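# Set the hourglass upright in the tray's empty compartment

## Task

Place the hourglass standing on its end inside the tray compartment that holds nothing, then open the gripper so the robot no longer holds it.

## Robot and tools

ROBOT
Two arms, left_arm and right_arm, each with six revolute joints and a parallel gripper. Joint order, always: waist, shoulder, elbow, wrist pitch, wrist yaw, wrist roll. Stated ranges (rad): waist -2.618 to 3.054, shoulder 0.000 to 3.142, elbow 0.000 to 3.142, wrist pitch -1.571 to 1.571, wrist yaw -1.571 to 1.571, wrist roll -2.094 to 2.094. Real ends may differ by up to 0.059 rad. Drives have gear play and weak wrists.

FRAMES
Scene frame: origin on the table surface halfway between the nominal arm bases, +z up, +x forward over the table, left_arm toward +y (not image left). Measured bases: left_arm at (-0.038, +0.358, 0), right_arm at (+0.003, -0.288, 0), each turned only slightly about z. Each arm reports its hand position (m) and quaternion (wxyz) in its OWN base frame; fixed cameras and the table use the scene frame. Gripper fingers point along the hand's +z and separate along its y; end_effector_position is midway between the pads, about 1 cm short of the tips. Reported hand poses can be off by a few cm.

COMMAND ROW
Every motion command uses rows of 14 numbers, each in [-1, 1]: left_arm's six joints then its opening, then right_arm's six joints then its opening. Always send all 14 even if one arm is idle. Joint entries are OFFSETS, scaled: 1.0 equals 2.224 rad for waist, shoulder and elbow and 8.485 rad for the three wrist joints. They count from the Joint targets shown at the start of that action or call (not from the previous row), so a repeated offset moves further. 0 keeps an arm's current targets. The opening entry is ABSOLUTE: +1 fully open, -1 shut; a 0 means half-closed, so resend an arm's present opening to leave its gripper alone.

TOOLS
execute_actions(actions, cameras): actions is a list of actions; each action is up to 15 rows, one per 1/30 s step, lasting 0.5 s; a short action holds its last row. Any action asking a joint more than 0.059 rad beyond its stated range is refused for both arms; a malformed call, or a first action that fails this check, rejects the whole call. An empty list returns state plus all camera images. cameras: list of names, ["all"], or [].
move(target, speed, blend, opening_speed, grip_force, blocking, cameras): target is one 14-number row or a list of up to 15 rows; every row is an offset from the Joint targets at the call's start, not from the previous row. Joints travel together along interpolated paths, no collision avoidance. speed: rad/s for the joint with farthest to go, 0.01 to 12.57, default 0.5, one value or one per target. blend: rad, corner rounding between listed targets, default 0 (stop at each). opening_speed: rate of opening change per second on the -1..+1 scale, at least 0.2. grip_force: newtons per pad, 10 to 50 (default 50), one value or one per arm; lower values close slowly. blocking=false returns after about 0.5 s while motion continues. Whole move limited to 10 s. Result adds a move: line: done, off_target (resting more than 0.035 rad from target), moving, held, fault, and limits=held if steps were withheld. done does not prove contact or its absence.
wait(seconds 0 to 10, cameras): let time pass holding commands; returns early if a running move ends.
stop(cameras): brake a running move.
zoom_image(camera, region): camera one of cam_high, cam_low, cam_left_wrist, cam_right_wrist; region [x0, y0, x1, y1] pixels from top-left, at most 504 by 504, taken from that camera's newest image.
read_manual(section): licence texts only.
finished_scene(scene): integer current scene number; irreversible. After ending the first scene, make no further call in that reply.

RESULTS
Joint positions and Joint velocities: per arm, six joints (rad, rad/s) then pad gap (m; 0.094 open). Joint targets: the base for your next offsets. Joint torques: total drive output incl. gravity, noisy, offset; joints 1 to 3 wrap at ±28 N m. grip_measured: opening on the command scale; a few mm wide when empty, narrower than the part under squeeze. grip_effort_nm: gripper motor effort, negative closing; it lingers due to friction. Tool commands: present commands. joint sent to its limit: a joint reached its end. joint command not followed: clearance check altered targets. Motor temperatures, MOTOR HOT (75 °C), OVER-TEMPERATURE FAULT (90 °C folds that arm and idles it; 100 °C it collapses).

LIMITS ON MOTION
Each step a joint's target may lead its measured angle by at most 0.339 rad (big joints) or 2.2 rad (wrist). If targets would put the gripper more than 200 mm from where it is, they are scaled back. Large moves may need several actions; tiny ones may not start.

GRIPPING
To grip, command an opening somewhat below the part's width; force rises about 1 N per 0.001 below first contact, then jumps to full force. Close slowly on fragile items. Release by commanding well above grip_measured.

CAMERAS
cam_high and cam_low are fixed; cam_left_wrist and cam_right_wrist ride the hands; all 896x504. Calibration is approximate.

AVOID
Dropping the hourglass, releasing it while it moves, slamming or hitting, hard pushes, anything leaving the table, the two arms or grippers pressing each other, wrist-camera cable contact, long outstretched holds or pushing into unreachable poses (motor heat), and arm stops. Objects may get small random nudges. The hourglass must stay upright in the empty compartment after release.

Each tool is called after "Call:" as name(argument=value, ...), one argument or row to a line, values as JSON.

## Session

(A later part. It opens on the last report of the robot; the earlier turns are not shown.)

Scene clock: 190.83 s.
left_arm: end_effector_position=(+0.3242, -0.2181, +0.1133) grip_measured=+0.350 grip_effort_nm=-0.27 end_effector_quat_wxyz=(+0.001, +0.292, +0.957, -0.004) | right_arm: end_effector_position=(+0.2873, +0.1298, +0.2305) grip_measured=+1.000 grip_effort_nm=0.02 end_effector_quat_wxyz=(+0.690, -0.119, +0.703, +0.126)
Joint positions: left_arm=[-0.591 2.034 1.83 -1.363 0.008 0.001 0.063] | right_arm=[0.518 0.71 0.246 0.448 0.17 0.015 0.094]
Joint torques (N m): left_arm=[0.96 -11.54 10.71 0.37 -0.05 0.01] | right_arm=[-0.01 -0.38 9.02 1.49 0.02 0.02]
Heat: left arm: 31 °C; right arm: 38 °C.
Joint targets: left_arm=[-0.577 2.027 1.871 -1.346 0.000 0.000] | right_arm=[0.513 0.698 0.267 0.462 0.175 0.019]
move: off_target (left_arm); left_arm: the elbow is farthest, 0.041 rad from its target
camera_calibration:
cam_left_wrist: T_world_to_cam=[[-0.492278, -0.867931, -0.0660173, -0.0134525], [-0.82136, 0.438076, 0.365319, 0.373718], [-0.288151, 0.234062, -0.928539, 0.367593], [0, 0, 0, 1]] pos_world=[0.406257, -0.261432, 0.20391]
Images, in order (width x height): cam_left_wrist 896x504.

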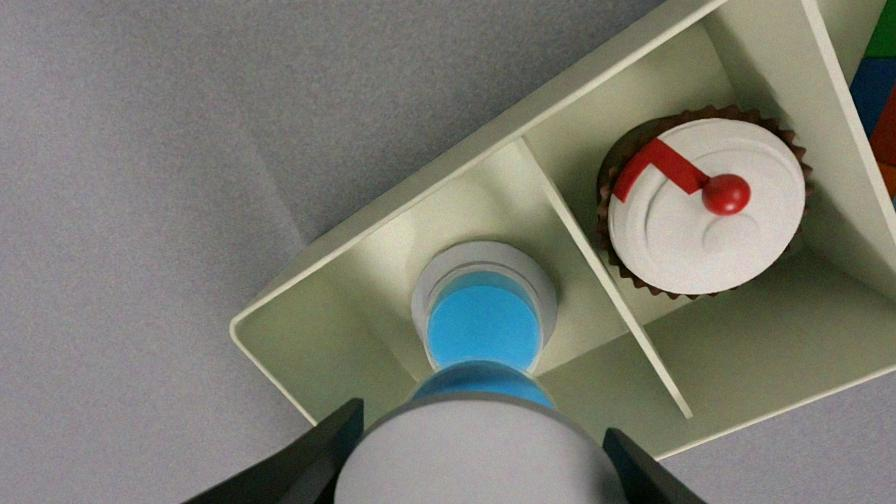

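Call:
move(
  target=[0, 0, -0.0364, 0.0060, 0, 0, 0.345, 0,0,0,0,0,0,1.0],
  speed=0.3,
  cameras=["cam_left_wrist"],
)

Scene clock: 193.73 s.
left_arm: end_effector_position=(+0.3243, -0.2182, +0.1050) grip_measured=+0.350 grip_effort_nm=-0.27 end_effector_quat_wxyz=(+0.001, +0.291, +0.957, -0.005) | right_arm: end_effector_position=(+0.2873, +0.1298, +0.2305) grip_measured=+1.000 grip_effort_nm=0.02 end_effector_quat_wxyz=(+0.690, -0.119, +0.703, +0.126)
Joint positions: left_arm=[-0.591 2.032 1.794 -1.328 0.008 -0.001 0.063] | right_arm=[0.518 0.71 0.246 0.448 0.17 0.015 0.094]
Joint torques (N m): left_arm=[1.05 -11.36 6.45 0.53 -0.04 0.02] | right_arm=[-0.01 -0.38 9.03 1.49 0.02 0.02]
Heat: left arm: 30 °C; right arm: 38 °C.
Joint targets: left_arm=[-0.577 2.027 1.791 -1.295 0.000 0.000] | right_arm=[0.513 0.698 0.267 0.462 0.175 0.019]
move: done
camera_calibration:
cam_left_wrist: T_world_to_cam=[[-0.49082, -0.868769, -0.0658576, -0.0146467], [-0.82252, 0.437108, 0.363865, 0.377331], [-0.287328, 0.232761, -0.92912, 0.359454], [0, 0, 0, 1]] pos_world=[0.406455, -0.261326, 0.195714]
Images, in order (width x height): cam_left_wrist 896x504.

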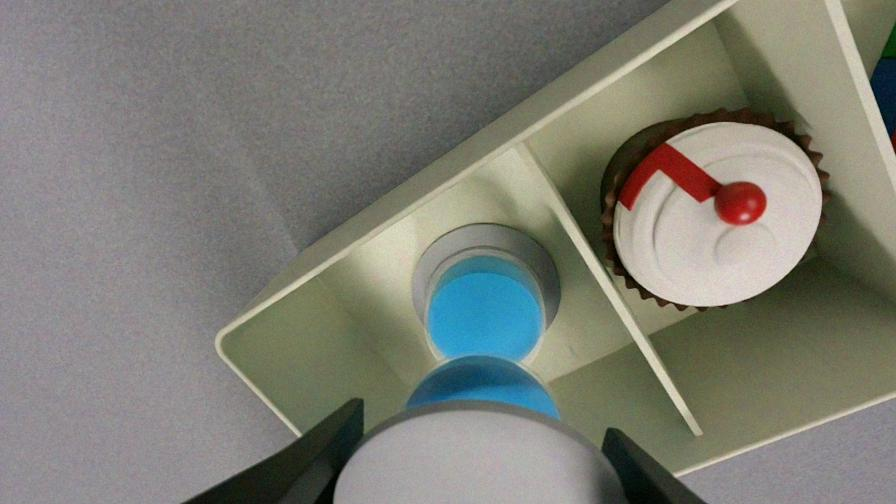

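Call:
move(
  target=[0, 0, -0.009, 0.0018, 0, 0, 0.345, 0,0,0,0,0,0,1.0],
  speed=0.2,
)

Scene clock: 196.67 s.
left_arm: end_effector_position=(+0.3235, -0.2180, +0.1042) grip_measured=+0.350 grip_effort_nm=-0.28 end_effector_quat_wxyz=(+0.000, +0.291, +0.957, -0.005) | right_arm: end_effector_position=(+0.2873, +0.1298, +0.2305) grip_measured=+1.000 grip_effort_nm=0.02 end_effector_quat_wxyz=(+0.690, -0.119, +0.703, +0.126)
Joint positions: left_arm=[-0.591 2.032 1.791 -1.328 0.01 -0.001 0.063] | right_arm=[0.518 0.71 0.246 0.448 0.17 0.015 0.094]
Joint torques (N m): left_arm=[0.9 -11.36 4.81 0.65 -0.05 0.01] | right_arm=[-0.02 -0.38 9.03 1.49 0.02 0.01]
Heat: left arm: 31 °C; right arm: 38 °C.
Joint targets: left_arm=[-0.577 2.027 1.771 -1.279 0.000 0.000] | right_arm=[0.513 0.698 0.267 0.462 0.175 0.019]
move: off_target (left_arm); left_arm: the wrist pitch is farthest, 0.048 rad from its target

Call:
move(
  target=[
    [0, 0, 0, 0, 0, 0, 1.0, 0,0,0,0,0,0,1.0],
    [0, -0.0436, 0.1156, -0.0271, 0, 0, 1.0, 0,0,0,0,0,0,1.0],
  ],
  speed=0.6,
  opening_speed=1.0,
  cameras=["cam_high", "cam_low", "cam_left_wrist"],
)

Scene clock: 205.83 s.
left_arm: end_effector_position=(+0.3237, -0.2184, +0.1862) grip_measured=+0.998 grip_effort_nm=0.10 end_effector_quat_wxyz=(+0.056, +0.291, +0.955, -0.023) | right_arm: end_effector_position=(+0.2873, +0.1298, +0.2305) grip_measured=+1.000 grip_effort_nm=0.02 end_effector_quat_wxyz=(+0.690, -0.119, +0.703, +0.126)
Joint positions: left_arm=[-0.591 1.954 2.002 -1.498 0.011 0.001 0.094] | right_arm=[0.518 0.71 0.246 0.448 0.17 0.015 0.094]
Joint torques (N m): left_arm=[1.02 -12.05 8.99 0.31 -0.1 0.05] | right_arm=[-0.01 -0.38 9.03 1.49 0.02 0.02]
Heat: left arm: 31 °C; right arm: 38 °C.
Joint targets: left_arm=[-0.577 1.930 2.028 -1.509 0.000 0.000] | right_arm=[0.513 0.698 0.267 0.462 0.175 0.019]
move: done
camera_calibration:
cam_left_wrist: T_world_to_cam=[[-0.486691, -0.871916, -0.0537904, -0.0141989], [-0.850849, 0.459178, 0.255364, 0.38151], [-0.197957, 0.170051, -0.965347, 0.398897], [0, 0, 0, 1]] pos_world=[0.396662, -0.255394, 0.286887]
Images, in order (width x height): cam_high 896x504, cam_low 896x504, cam_left_wrist 896x504.

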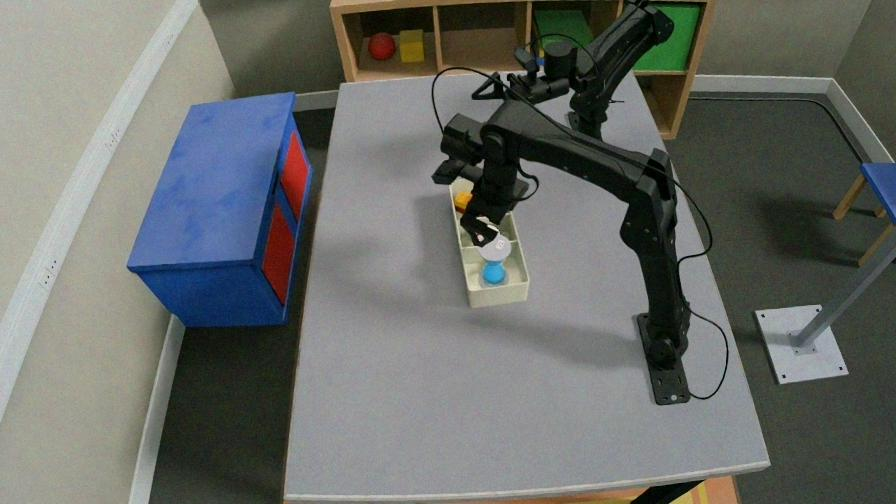

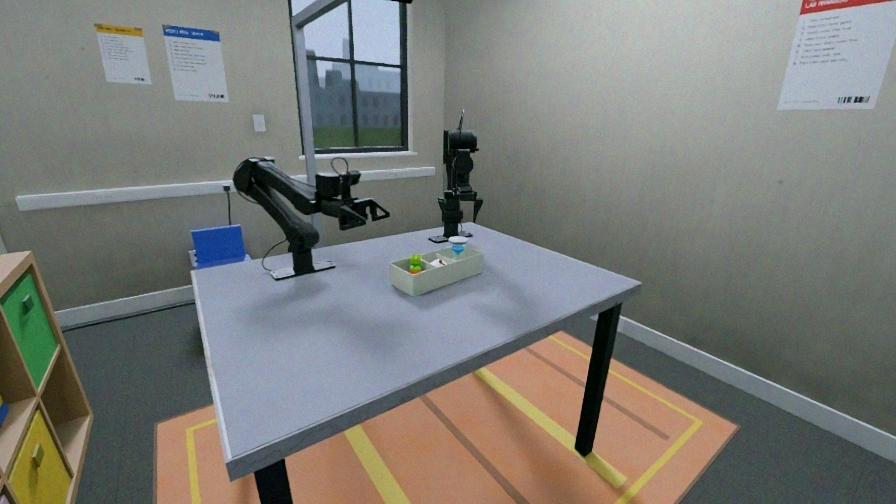

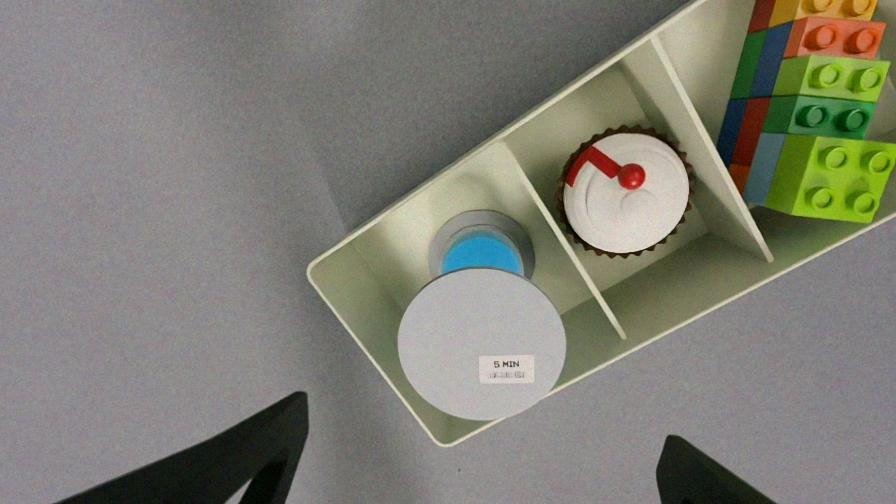

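Call:
zoom_image(
  camera="cam_high",
  region=[430, 160, 560, 330],
)

Scaled by 2.965 from the camera's 896x504 image, which has a finer 1280x720 frame.

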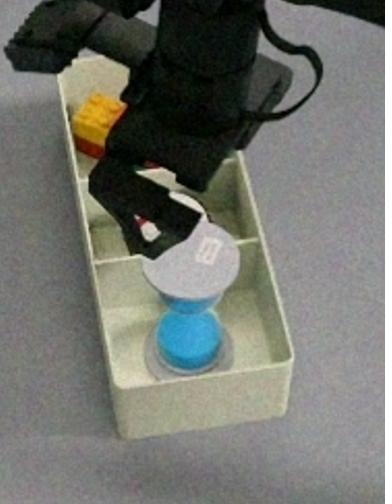

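Call:
move(
  target=[
    [0.31, 0, 0, 0, 0, 0, 1.0, 0,0,0,0,0,0,1.0],
    [0.31, 0, 0, 0, 0, 0, 1.0, 0.0481,0.2793,0.5643,-0.2046,-0.0206,-0.0022,1.0],
  ],
  speed=1.0,
  cameras=["cam_high", "cam_right_wrist"],
)

Scene clock: 275.50 s.
left_arm: end_effector_position=(+0.3879, +0.0445, +0.1862) grip_measured=+0.998 grip_effort_nm=0.09 end_effector_quat_wxyz=(+0.060, -0.060, +0.996, +0.002) | right_arm: end_effector_position=(+0.2464, +0.1766, +0.2502) grip_measured=+1.000 grip_effort_nm=0.02 end_effector_quat_wxyz=(+0.227, -0.293, +0.926, +0.073)
Joint positions: left_arm=[0.113 1.954 2.002 -1.498 0.003 -0.007 0.094] | right_arm=[0.62 1.321 1.479 -1.247 0.001 0.006 0.094]
Joint torques (N m): left_arm=[-0.35 -12.19 9.06 0.32 0.02 0.02] | right_arm=[0.61 -2.84 9.88 0.53 -0.04 -0.1]
Motor temperatures (°C): left_arm=[21 33 31 27 21 22 20] | right_arm=[21 23 35 37 22 19 20]
Heat: left arm: 33 °C; right arm: 37 °C.
Joint targets: left_arm=[0.113 1.930 2.028 -1.509 0.000 0.000] | right_arm=[0.620 1.319 1.522 -1.274 0.001 0.001]
move: off_target (right_arm); right_arm: the elbow is farthest, 0.043 rad from its target
camera_calibration:
cam_right_wrist: T_world_to_cam=[[0.679746, -0.732803, -0.0307391, -0.0209042], [-0.732359, -0.675859, -0.0828518, 0.371833], [0.0399387, 0.0788302, -0.996088, 0.344702], [0, 0, 0, 1]] pos_world=[0.272758, 0.208815, 0.373517]
Images, in order (width x height): cam_high 896x504, cam_right_wrist 896x504.

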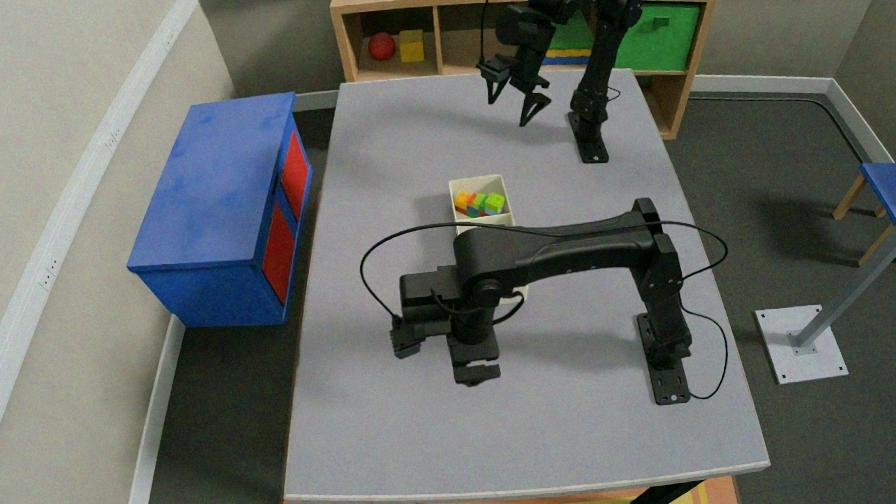

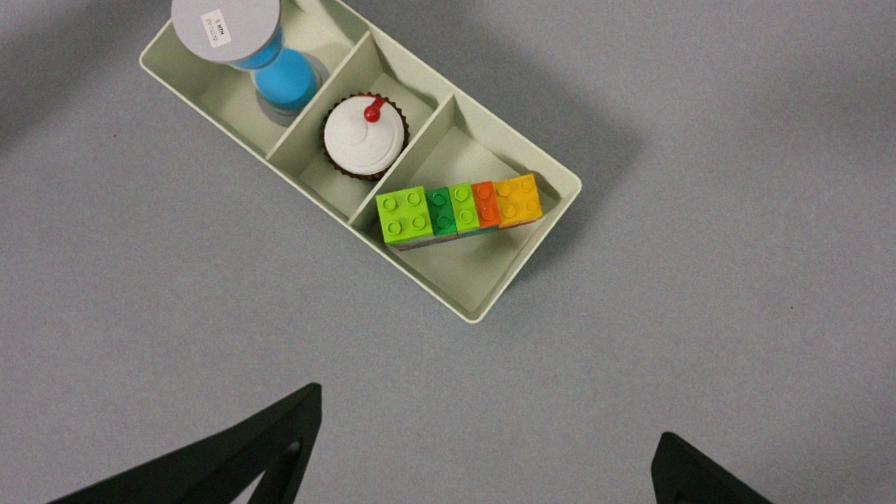

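Call:
move(
  target=[
    [-0.3206, -0.0751, -0.1133, 0.0301, 0, 0, 1.0, -0.18,0,0,0,0,0,1.0],
    [-0.3206, -0.0816, -0.2750, 0.0707, 0, 0, 1.0, -0.18,0,0,0,0,0,1.0],
    [-0.3206, -0.0816, -0.2750, 0.0707, 0, 0, 0.345, -0.18,0,0,0,0,0,1.0],
  ],
  speed=[1.0, 0.8, 0.8],
  blend=[0.05, 0, 0],
  opening_speed=1.0,
  cameras=["cam_low", "cam_left_wrist"],
)

Scene clock: 322.10 s.
left_arm: end_effector_position=(+0.3228, -0.2177, +0.1003) grip_measured=+0.347 grip_effort_nm=-0.14 end_effector_quat_wxyz=(+0.120, +0.290, +0.949, -0.036) | right_arm: end_effector_position=(+0.2950, +0.0685, +0.2500) grip_measured=+1.000 grip_effort_nm=0.02 end_effector_quat_wxyz=(+0.236, -0.103, +0.966, +0.029)
Joint positions: left_arm=[-0.597 1.789 1.416 -0.946 -0.003 -0.004 0.063] | right_arm=[0.224 1.321 1.479 -1.249 -0.002 0.012 0.094]
Joint torques (N m): left_arm=[0.39 -12.46 7.25 1.06 -0.04 0.01] | right_arm=[-0.55 -2.82 9.88 0.53 0 -0.09]
Motor temperatures (°C): left_arm=[21 34 31 26 21 22 20] | right_arm=[21 23 34 32 22 19 20]
Heat: left arm: 34 °C; right arm: 34 °C.
Joint targets: left_arm=[-0.600 1.748 1.416 -0.909 0.000 0.000] | right_arm=[0.219 1.319 1.522 -1.274 0.001 0.001]
move: off_target (left_arm, right_arm); target 3's new numbers were sent with left_arm's shoulder 0.040 rad from that target; left_arm: the shoulder is farthest, 0.040 rad from its target; right_arm: the elbow is farthest, 0.043 rad from its target
camera_calibration:
cam_left_wrist: T_world_to_cam=[[-0.47953, -0.87581, -0.0548377, -0.0216391], [-0.873495, 0.470413, 0.125371, 0.425247], [-0.0840049, 0.10802, -0.990593, 0.268009], [0, 0, 0, 1]] pos_world=[0.383589, -0.247944, 0.210988]
Images, in order (width x height): cam_low 896x504, cam_left_wrist 896x504.

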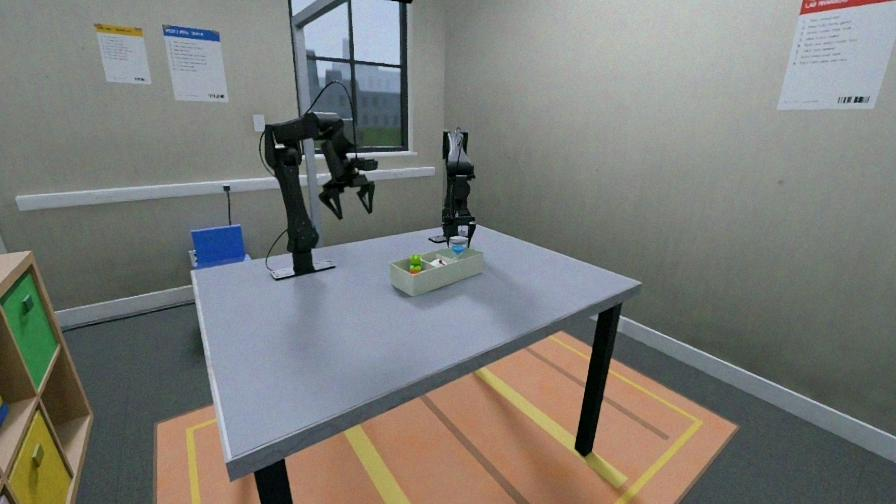

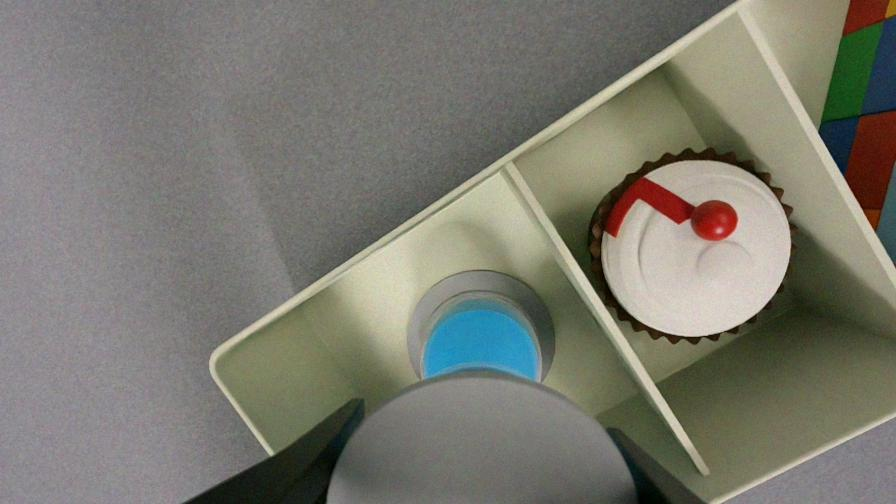

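Call:
move(
  target=[
    [0, 0.0173, 0.1800, -0.0456, 0, 0, 0.345, -0.2334,0,0,0,0,0,1.0],
    [-0.2131, 0.0510, 0.2233, -0.0480, 0, 0, 0.345, -0.2334,0,0,0,0,0,1.0],
    [-0.2131, 0.0258, 0.0250, 0.0021, 0, 0, 0.345, -0.2334,0,0,0,0,0,1.0],
  ],
  speed=[1.0, 1.0, 0.6],
  blend=[0.06, 0.06, 0],
  cameras=["cam_low", "cam_high", "cam_left_wrist"],
)

Scene clock: 340.73 s.
left_arm: end_effector_position=(+0.1933, -0.3565, +0.0942) grip_measured=+0.347 grip_effort_nm=-0.14 end_effector_quat_wxyz=(+0.106, +0.505, +0.854, -0.067) | right_arm: end_effector_position=(+0.2900, -0.0874, +0.2500) grip_measured=+1.000 grip_effort_nm=0.01 end_effector_quat_wxyz=(+0.236, +0.150, +0.960, -0.032)
Joint positions: left_arm=[-1.074 1.853 1.472 -0.938 0.005 -0.007 0.063] | right_arm=[-0.298 1.321 1.479 -1.249 -0.003 0.012 0.094]
Joint torques (N m): left_arm=[0.59 -13.98 7.08 1.13 -0.07 0.01] | right_arm=[-0.43 -2.82 9.87 0.53 0.02 -0.07]
Heat: left arm: 33 °C; right arm: 34 °C.
Joint targets: left_arm=[-1.074 1.806 1.472 -0.892 0.000 0.000] | right_arm=[-0.300 1.319 1.522 -1.274 0.001 0.001]
move: off_target (left_arm, right_arm); left_arm: the shoulder is farthest, 0.048 rad from its target; right_arm: the elbow is farthest, 0.043 rad from its target
camera_calibration:
cam_left_wrist: T_world_to_cam=[[-0.827924, -0.558899, -0.046624, -0.0261423], [-0.559906, 0.818889, 0.126198, 0.441682], [-0.032352, 0.130587, -0.990909, 0.264135], [0, 0, 0, 1]] pos_world=[0.234202, -0.410792, 0.204775]
Images, in order (width x height): cam_high 896x504, cam_low 896x504, cam_left_wrist 896x504.

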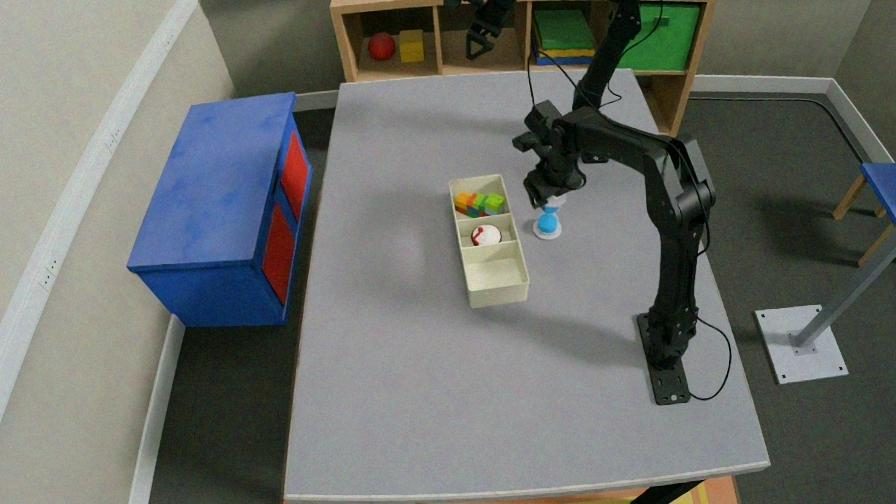

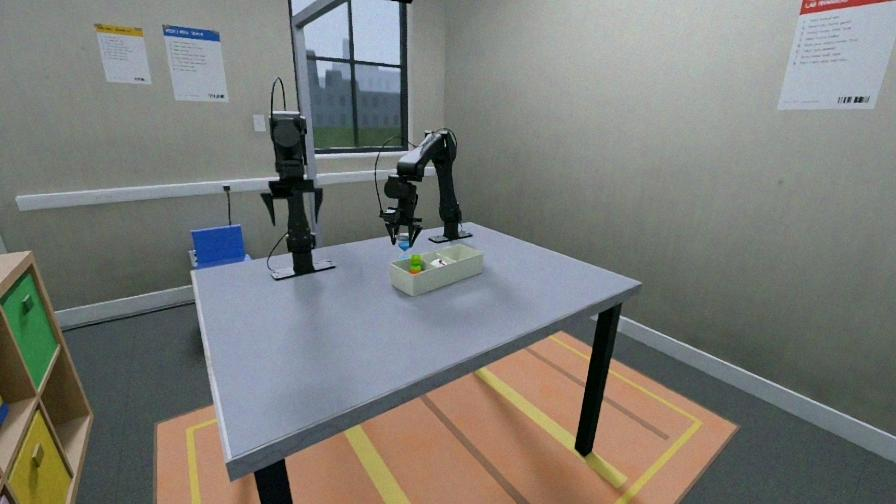

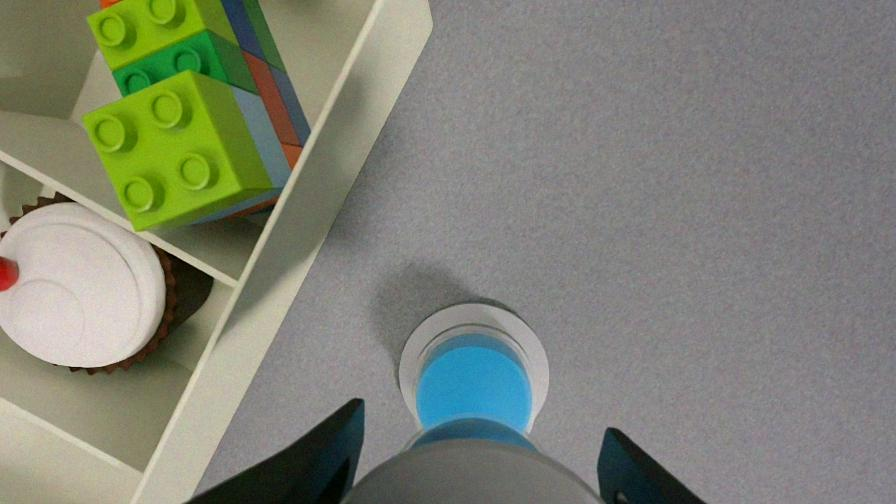

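Call:
move(
  target=[
    [0, 0, 0, 0, 0, 0, 1.0, 0,0,0,0,0,0,1.0],
    [0, 0.01, 0.1978, -0.0501, 0, 0, 1.0, 0,0,0,0,0,0,1.0],
    [0.55, 0.01, 0.1978, -0.0501, 0, 0, 1.0, 0,0,0,0,0,0,1.0],
  ],
  speed=[1.0, 1.0, 1.2],
  blend=[0, 0.03, 0],
  opening_speed=1.5,
  cameras=["cam_high", "cam_low"],
)

Call:
zoom_image(
  camera="cam_high",
  region=[430, 160, 600, 330],
)

Scene clock: 348.63 s.
left_arm: end_effector_position=(+0.4057, +0.0616, +0.1989) grip_measured=+0.998 grip_effort_nm=0.08 end_effector_quat_wxyz=(+0.148, -0.077, +0.986, +0.010) | right_arm: end_effector_position=(+0.2900, -0.0874, +0.2500) grip_measured=+1.000 grip_effort_nm=0.02 end_effector_quat_wxyz=(+0.236, +0.150, +0.960, -0.032)
Joint positions: left_arm=[0.148 1.853 1.879 -1.299 0 -0.007 0.094] | right_arm=[-0.298 1.321 1.479 -1.249 -0.003 0.012 0.094]
Joint torques (N m): left_arm=[-0.38 -11.59 10.11 0.55 0.03 0.02] | right_arm=[-0.43 -2.84 9.88 0.53 0.02 -0.08]
Heat: left arm: 34 °C; right arm: 34 °C.
Joint targets: left_arm=[0.149 1.828 1.912 -1.317 0.000 0.000] | right_arm=[-0.300 1.319 1.522 -1.274 0.001 0.001]
move: off_target (right_arm); right_arm: the elbow is farthest, 0.043 rad from its target
Images, in order (width x height): cam_high 896x504, cam_low 896x504.

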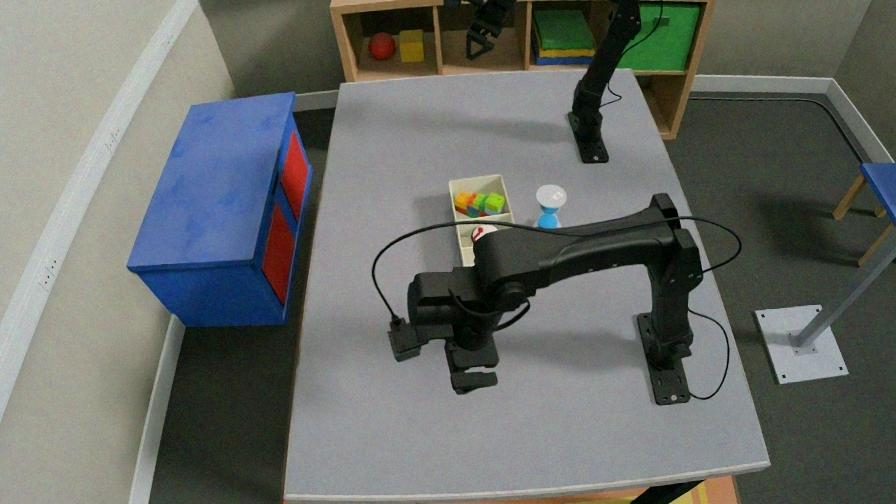

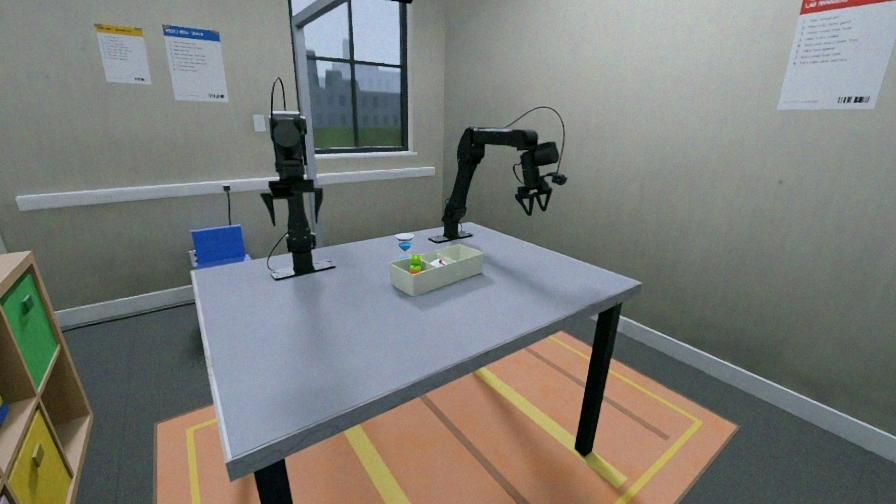

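Scaled by 2.965 from the camera's 896x504 image, which has a finer 1280x720 frame.

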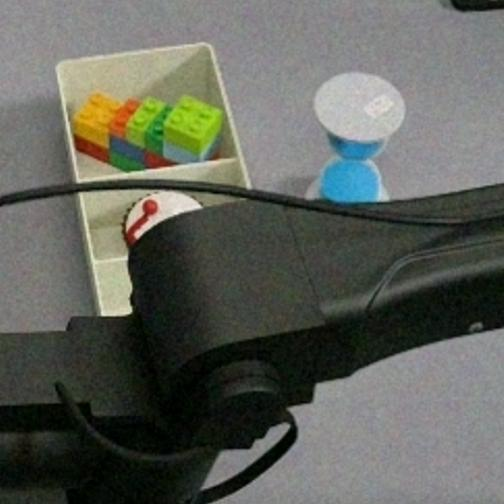

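Call:
move(
  target=[0, 0, 0, 0, 0, 0, 1.0, 0.598,-0.0252,-0.1050,-0.0014,0,0,1.0],
  speed=1.2,
  cameras=["cam_high", "cam_right_wrist"],
)

Scene clock: 360.30 s.
left_arm: end_effector_position=(+0.4052, +0.0622, +0.1988) grip_measured=+0.998 grip_effort_nm=0.08 end_effector_quat_wxyz=(+0.147, -0.077, +0.986, +0.010) | right_arm: end_effector_position=(+0.1363, +0.2308, +0.1928) grip_measured=+1.000 grip_effort_nm=0.00 end_effector_quat_wxyz=(+0.130, -0.485, +0.861, +0.077)
Joint positions: left_arm=[0.15 1.853 1.879 -1.3 0 -0.007 0.094] | right_arm=[1.031 1.295 1.292 -1.264 -0.005 0.005 0.094]
Joint torques (N m): left_arm=[-0.25 -11.49 9.95 0.56 0.08 -0.03] | right_arm=[0.43 -5.08 5.7 0.34 0.04 -0.08]
Heat: left arm: 34 °C; right arm: 34 °C.
Joint targets: left_arm=[0.149 1.828 1.912 -1.317 0.000 0.000] | right_arm=[1.030 1.263 1.288 -1.286 0.001 0.001]
move: done
camera_calibration:
cam_right_wrist: T_world_to_cam=[[0.913225, -0.403275, -0.0582208, -0.0106628], [-0.39727, -0.913008, 0.0927003, 0.298244], [-0.0905398, -0.0615268, -0.99399, 0.337482], [0, 0, 0, 1]] pos_world=[0.158776, 0.288763, 0.307185]
Images, in order (width x height): cam_high 896x504, cam_right_wrist 896x504.

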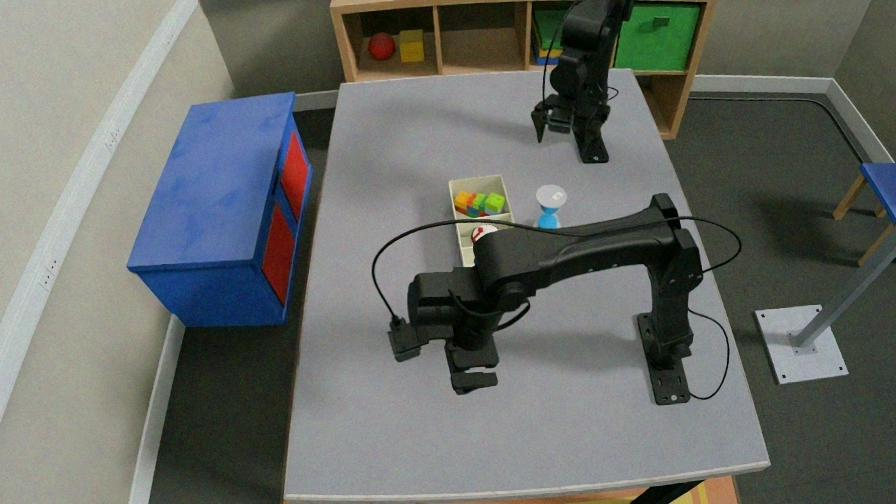

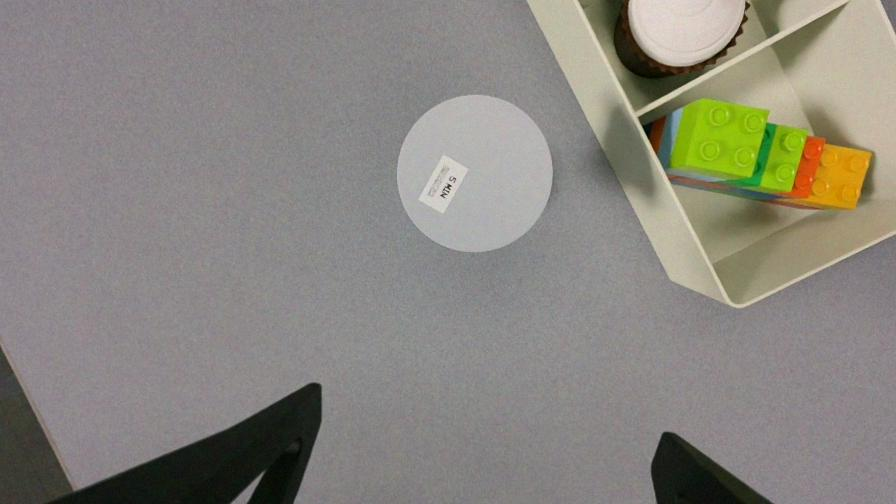

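Call:
move(
  target=[
    [0, 0, 0, 0, 0, 0, 1.0, 0.0170,0.0306,-0.0423,0.0523,0,0,1.0],
    [0, 0, 0, 0, 0, 0, 1.0, 0.0170,0.0436,-0.1938,0.0955,0,0,1.0],
  ],
  speed=[1.0, 0.8],
  blend=[0.03, 0],
  cameras=["cam_low", "cam_right_wrist"],
)

Scene clock: 387.83 s.
left_arm: end_effector_position=(+0.4052, +0.0622, +0.1988) grip_measured=+0.998 grip_effort_nm=0.08 end_effector_quat_wxyz=(+0.147, -0.077, +0.986, +0.010) | right_arm: end_effector_position=(+0.1603, +0.2950, +0.0933) grip_measured=+1.000 grip_effort_nm=0.00 end_effector_quat_wxyz=(+0.223, -0.490, +0.832, +0.135)
Joint positions: left_arm=[0.15 1.853 1.879 -1.3 0 -0.007 0.094] | right_arm=[1.067 1.367 0.857 -0.533 -0.005 0.005 0.094]
Joint torques (N m): left_arm=[-0.29 -11.45 10 0.56 0.05 0] | right_arm=[0.54 -4.07 6.57 1.33 0.04 -0.07]
Heat: left arm: 34 °C; right arm: 34 °C.
Joint targets: left_arm=[0.149 1.828 1.912 -1.317 0.000 0.000] | right_arm=[1.068 1.360 0.857 -0.475 0.001 0.001]
move: off_target (right_arm); right_arm: the wrist pitch is farthest, 0.057 rad from its target
camera_calibration:
cam_right_wrist: T_world_to_cam=[[0.932196, -0.360763, -0.0293253, -0.0308263], [-0.361432, -0.923451, -0.128863, 0.393618], [0.0194084, 0.130724, -0.991229, 0.17002], [0, 0, 0, 1]] pos_world=[0.167703, 0.33014, 0.218347]
Images, in order (width x height): cam_low 896x504, cam_right_wrist 896x504.

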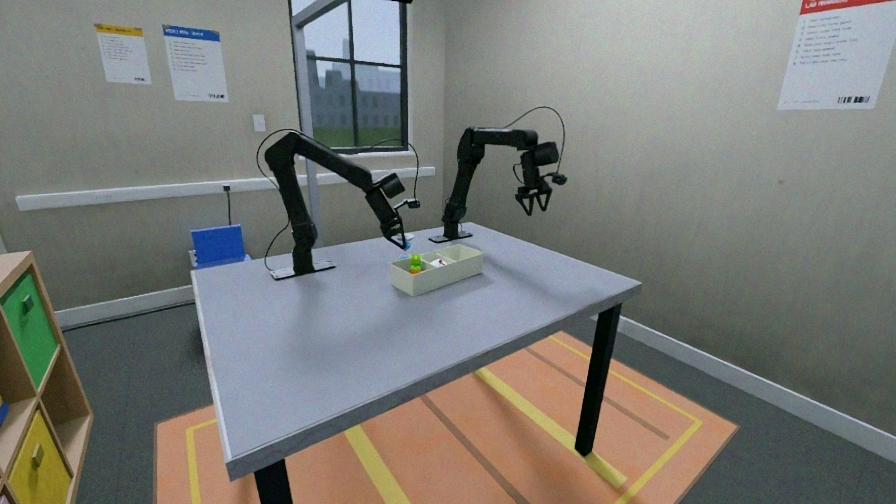

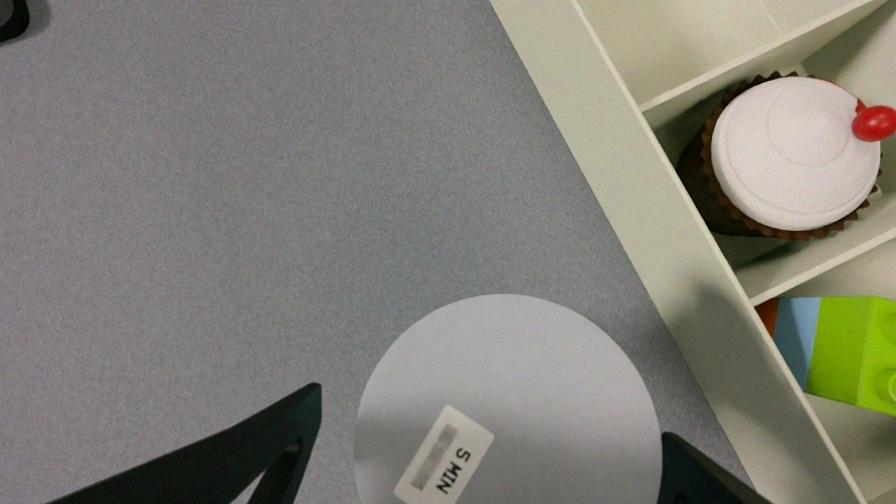

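Call:
move(
  target=[
    [0, 0, 0, 0, 0, 0, 1.0, -0.009,0,0,0.0052,0,0,1.0],
    [0, 0, 0, 0, 0, 0, 1.0, -0.009,0,0,0.0052,0,0,0.42],
  ],
  speed=0.5,
  opening_speed=1.2,
  cameras=["cam_right_wrist"],
)

Call:
move(
  target=[0, 0, 0, 0, 0, 0, 1.0, 0,0,0,0,0,0,0.39],
  opening_speed=0.5,
)

Call:
move(
  target=[0, 0, 0, 0, 0, 0, 1.0, 0,0,0,0,0,0,0.37],
  opening_speed=0.5,
)

Call:
move(
  target=[0, 0, 0, 0, 0, 0, 1.0, 0,0,0,0,0,0,0.35],
  opening_speed=0.5,
  cameras=["cam_right_wrist"],
)

Scene clock: 397.20 s.
left_arm: end_effector_position=(+0.4052, +0.0622, +0.1988) grip_measured=+0.998 grip_effort_nm=0.09 end_effector_quat_wxyz=(+0.147, -0.077, +0.986, +0.010) | right_arm: end_effector_position=(+0.1682, +0.3015, +0.0986) grip_measured=+0.423 grip_effort_nm=-0.12 end_effector_quat_wxyz=(+0.242, -0.482, +0.829, +0.144)
Joint positions: left_arm=[0.15 1.853 1.879 -1.3 0 -0.007 0.094] | right_arm=[1.057 1.369 0.857 -0.488 -0.005 0.005 0.067]
Joint torques (N m): left_arm=[-0.27 -11.64 10 0.54 0.06 -0.01] | right_arm=[-0.68 -4.14 6.64 1.37 0.04 -0.07]
Heat: left arm: 35 °C; right arm: 33 °C.
Joint targets: left_arm=[0.149 1.828 1.912 -1.317 0.000 0.000] | right_arm=[1.048 1.360 0.857 -0.431 0.001 0.001]
move: off_target (right_arm); target 2's new numbers were sent with right_arm's wrist pitch 0.059 rad from that target; right_arm: the wrist pitch is farthest, 0.057 rad from its target
camera_calibration:
cam_right_wrist: T_world_to_cam=[[0.928819, -0.369786, -0.023523, -0.03292], [-0.368174, -0.913892, -0.171023, 0.405574], [0.0417444, 0.16751, -0.984986, 0.158863], [0, 0, 0, 1]] pos_world=[0.173267, 0.331867, 0.225066]
Images, in order (width x height): cam_right_wrist 896x504.

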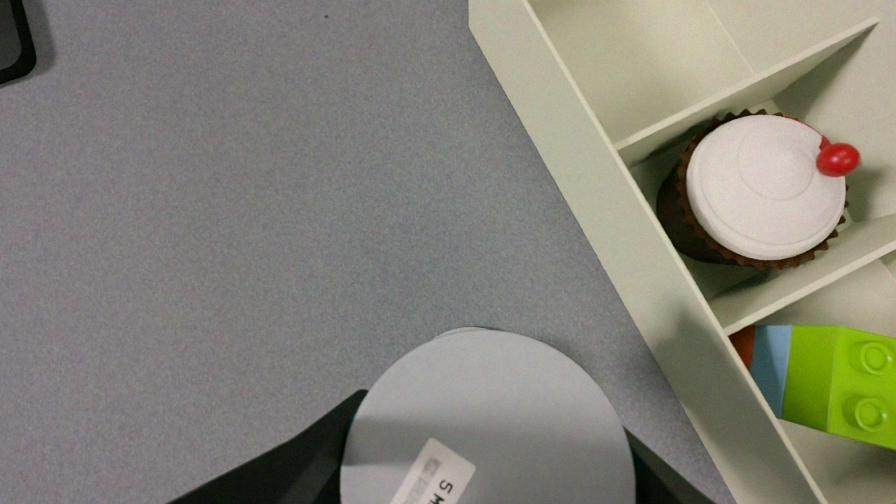

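Scene clock: 397.70 s.
left_arm: end_effector_position=(+0.4052, +0.0622, +0.1988) grip_measured=+0.998 grip_effort_nm=0.09 end_effector_quat_wxyz=(+0.147, -0.077, +0.986, +0.010) | right_arm: end_effector_position=(+0.1673, +0.3020, +0.0986) grip_measured=+0.393 grip_effort_nm=-0.15 end_effector_quat_wxyz=(+0.242, -0.484, +0.829, +0.144)
Joint positions: left_arm=[0.15 1.853 1.879 -1.3 0 -0.007 0.094] | right_arm=[1.061 1.369 0.857 -0.488 -0.002 0.005 0.065]
Joint torques (N m): left_arm=[-0.47 -11.58 9.91 0.58 0.08 0] | right_arm=[-0.7 -4.14 6.64 1.37 0.05 -0.07]
Heat: left arm: 35 °C; right arm: 33 °C.
Joint targets: left_arm=[0.149 1.828 1.912 -1.317 0.000 0.000] | right_arm=[1.048 1.360 0.857 -0.431 0.001 0.001]
move: off_target (right_arm); right_arm: the wrist pitch is farthest, 0.057 rad from its target

Scene clock: 398.20 s.
left_arm: end_effector_position=(+0.4052, +0.0622, +0.1988) grip_measured=+0.998 grip_effort_nm=0.09 end_effector_quat_wxyz=(+0.147, -0.077, +0.986, +0.010) | right_arm: end_effector_position=(+0.1675, +0.3019, +0.0986) grip_measured=+0.375 grip_effort_nm=-0.27 end_effector_quat_wxyz=(+0.242, -0.484, +0.829, +0.143)
Joint positions: left_arm=[0.15 1.853 1.879 -1.3 0 -0.007 0.094] | right_arm=[1.061 1.369 0.857 -0.488 0 0.005 0.065]
Joint torques (N m): left_arm=[-0.4 -11.62 10.07 0.55 0.06 0] | right_arm=[-0.73 -4.14 6.64 1.37 0.04 -0.07]
Heat: left arm: 35 °C; right arm: 33 °C.
Joint targets: left_arm=[0.149 1.828 1.912 -1.317 0.000 0.000] | right_arm=[1.048 1.360 0.857 -0.431 0.001 0.001]
move: off_target (right_arm); right_arm: the wrist pitch is farthest, 0.057 rad from its target

Scene clock: 398.70 s.
left_arm: end_effector_position=(+0.4052, +0.0622, +0.1988) grip_measured=+0.998 grip_effort_nm=0.08 end_effector_quat_wxyz=(+0.147, -0.077, +0.986, +0.010) | right_arm: end_effector_position=(+0.1675, +0.3019, +0.0986) grip_measured=+0.358 grip_effort_nm=-0.43 end_effector_quat_wxyz=(+0.242, -0.484, +0.829, +0.143)
Joint positions: left_arm=[0.15 1.853 1.879 -1.3 0 -0.007 0.094] | right_arm=[1.061 1.369 0.857 -0.488 0 0.005 0.064]
Joint torques (N m): left_arm=[-0.32 -11.38 10.11 0.57 0.05 -0.01] | right_arm=[-0.73 -4.12 6.64 1.37 0.04 -0.08]
Heat: left arm: 35 °C; right arm: 33 °C.
Joint targets: left_arm=[0.149 1.828 1.912 -1.317 0.000 0.000] | right_arm=[1.048 1.360 0.857 -0.431 0.001 0.001]
move: off_target (right_arm); right_arm: the wrist pitch is farthest, 0.057 rad from its target
camera_calibration:
cam_right_wrist: T_world_to_cam=[[0.929663, -0.367881, -0.0197337, -0.0332076], [-0.365692, -0.914987, -0.170493, 0.40548], [0.0446652, 0.165718, -0.985161, 0.158843], [0, 0, 0, 1]] pos_world=[0.172058, 0.332469, 0.224962]
Images, in order (width x height): cam_right_wrist 896x504.

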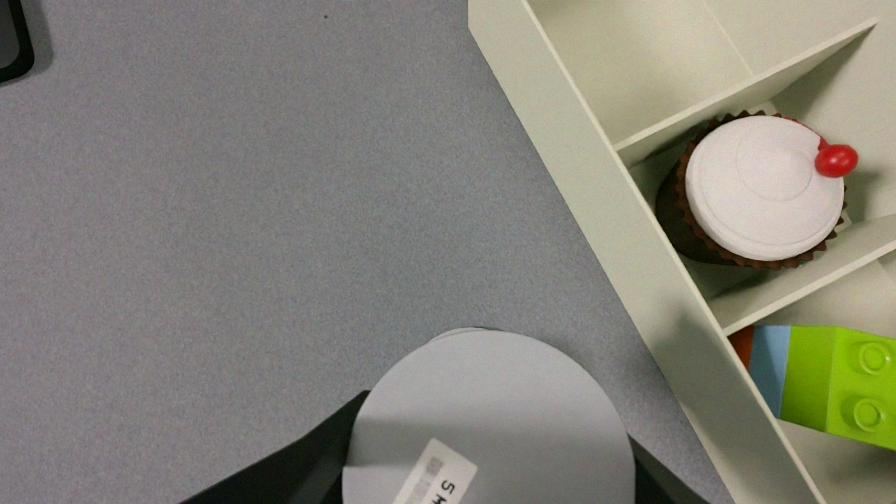

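Call:
move(
  target=[
    [0.2023, 0, 0, 0, 0, 0, 1.0, 0,-0.0238,0.1717,-0.0514,0,0,0.35],
    [0.2023, 0, 0, 0, 0, 0, 1.0, -0.0436,0.3157,0.5469,-0.0634,0,0,0.35],
    [0.2023, 0, 0, 0, 0, 0, 1.0, -0.0436,0.3080,0.3745,-0.0175,0,0,0.35],
  ],
  speed=[1.0, 1.0, 0.6],
  blend=[0.06, 0.04, 0],
  cameras=["cam_low", "cam_high", "cam_right_wrist"],
)

Scene clock: 418.00 s.
left_arm: end_effector_position=(+0.3356, +0.2354, +0.1988) grip_measured=+0.998 grip_effort_nm=0.08 end_effector_quat_wxyz=(+0.141, -0.300, +0.942, +0.043) | right_arm: end_effector_position=(+0.3013, +0.4336, +0.1036) grip_measured=+0.358 grip_effort_nm=-0.42 end_effector_quat_wxyz=(+0.241, -0.443, +0.854, +0.129)
Joint positions: left_arm=[0.61 1.853 1.879 -1.3 0.002 -0.007 0.094] | right_arm=[0.96 2.07 1.696 -0.643 -0.005 0.005 0.064]
Joint torques (N m): left_arm=[-0.38 -11.56 9.99 0.58 0.04 -0.03] | right_arm=[-0.38 -11.33 6.08 1.41 0.02 -0.07]
Heat: left arm: 35 °C; right arm: 33 °C.
Joint targets: left_arm=[0.599 1.828 1.912 -1.317 0.000 0.000] | right_arm=[0.951 2.045 1.690 -0.580 0.001 0.001]
move: off_target (right_arm); right_arm: the wrist pitch is farthest, 0.064 rad from its target
camera_calibration:
cam_right_wrist: T_world_to_cam=[[0.888587, -0.457984, -0.0257825, -0.0569738], [-0.456175, -0.876382, -0.154459, 0.584662], [0.0481446, 0.149012, -0.987663, 0.142479], [0, 0, 0, 1]] pos_world=[0.310475, 0.465063, 0.229559]
Images, in order (width x height): cam_high 896x504, cam_low 896x504, cam_right_wrist 896x504.

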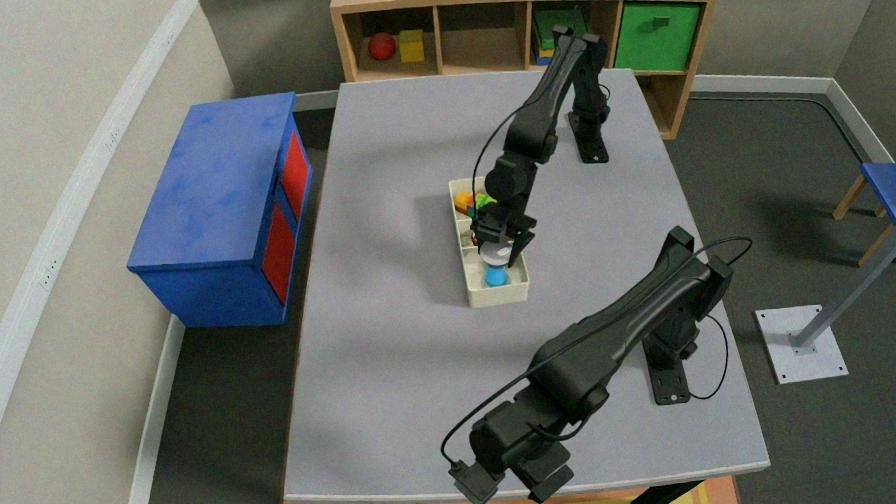

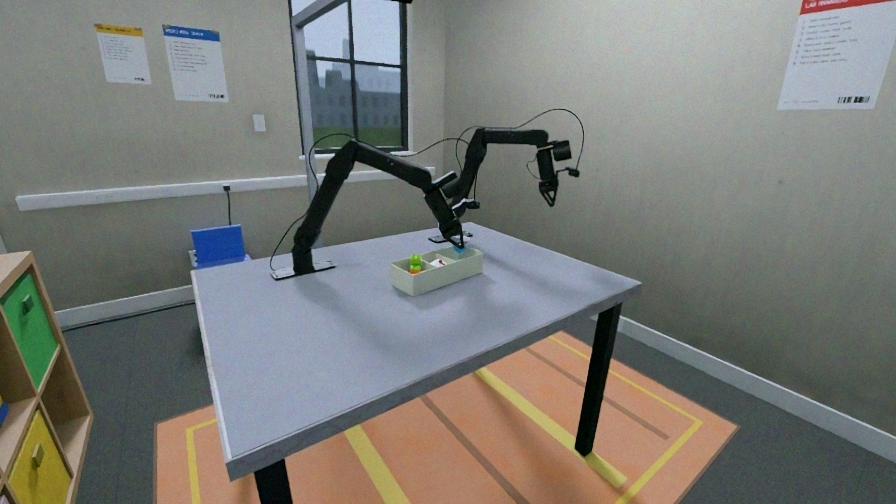

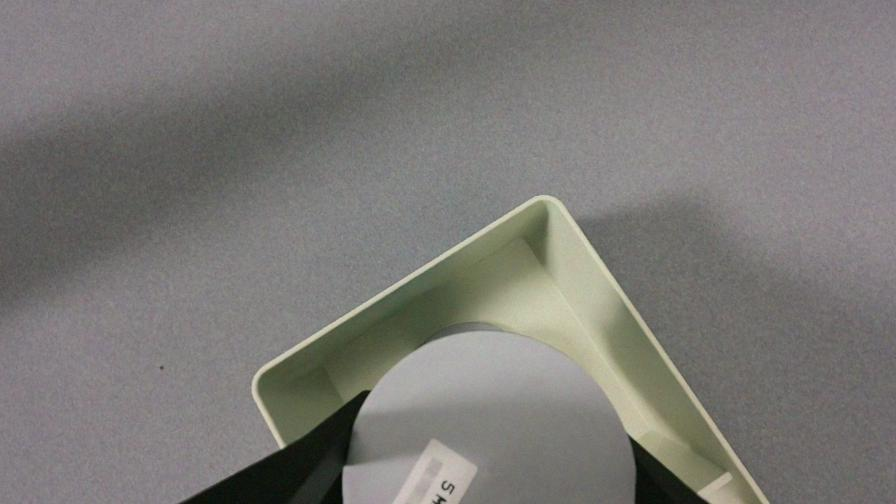

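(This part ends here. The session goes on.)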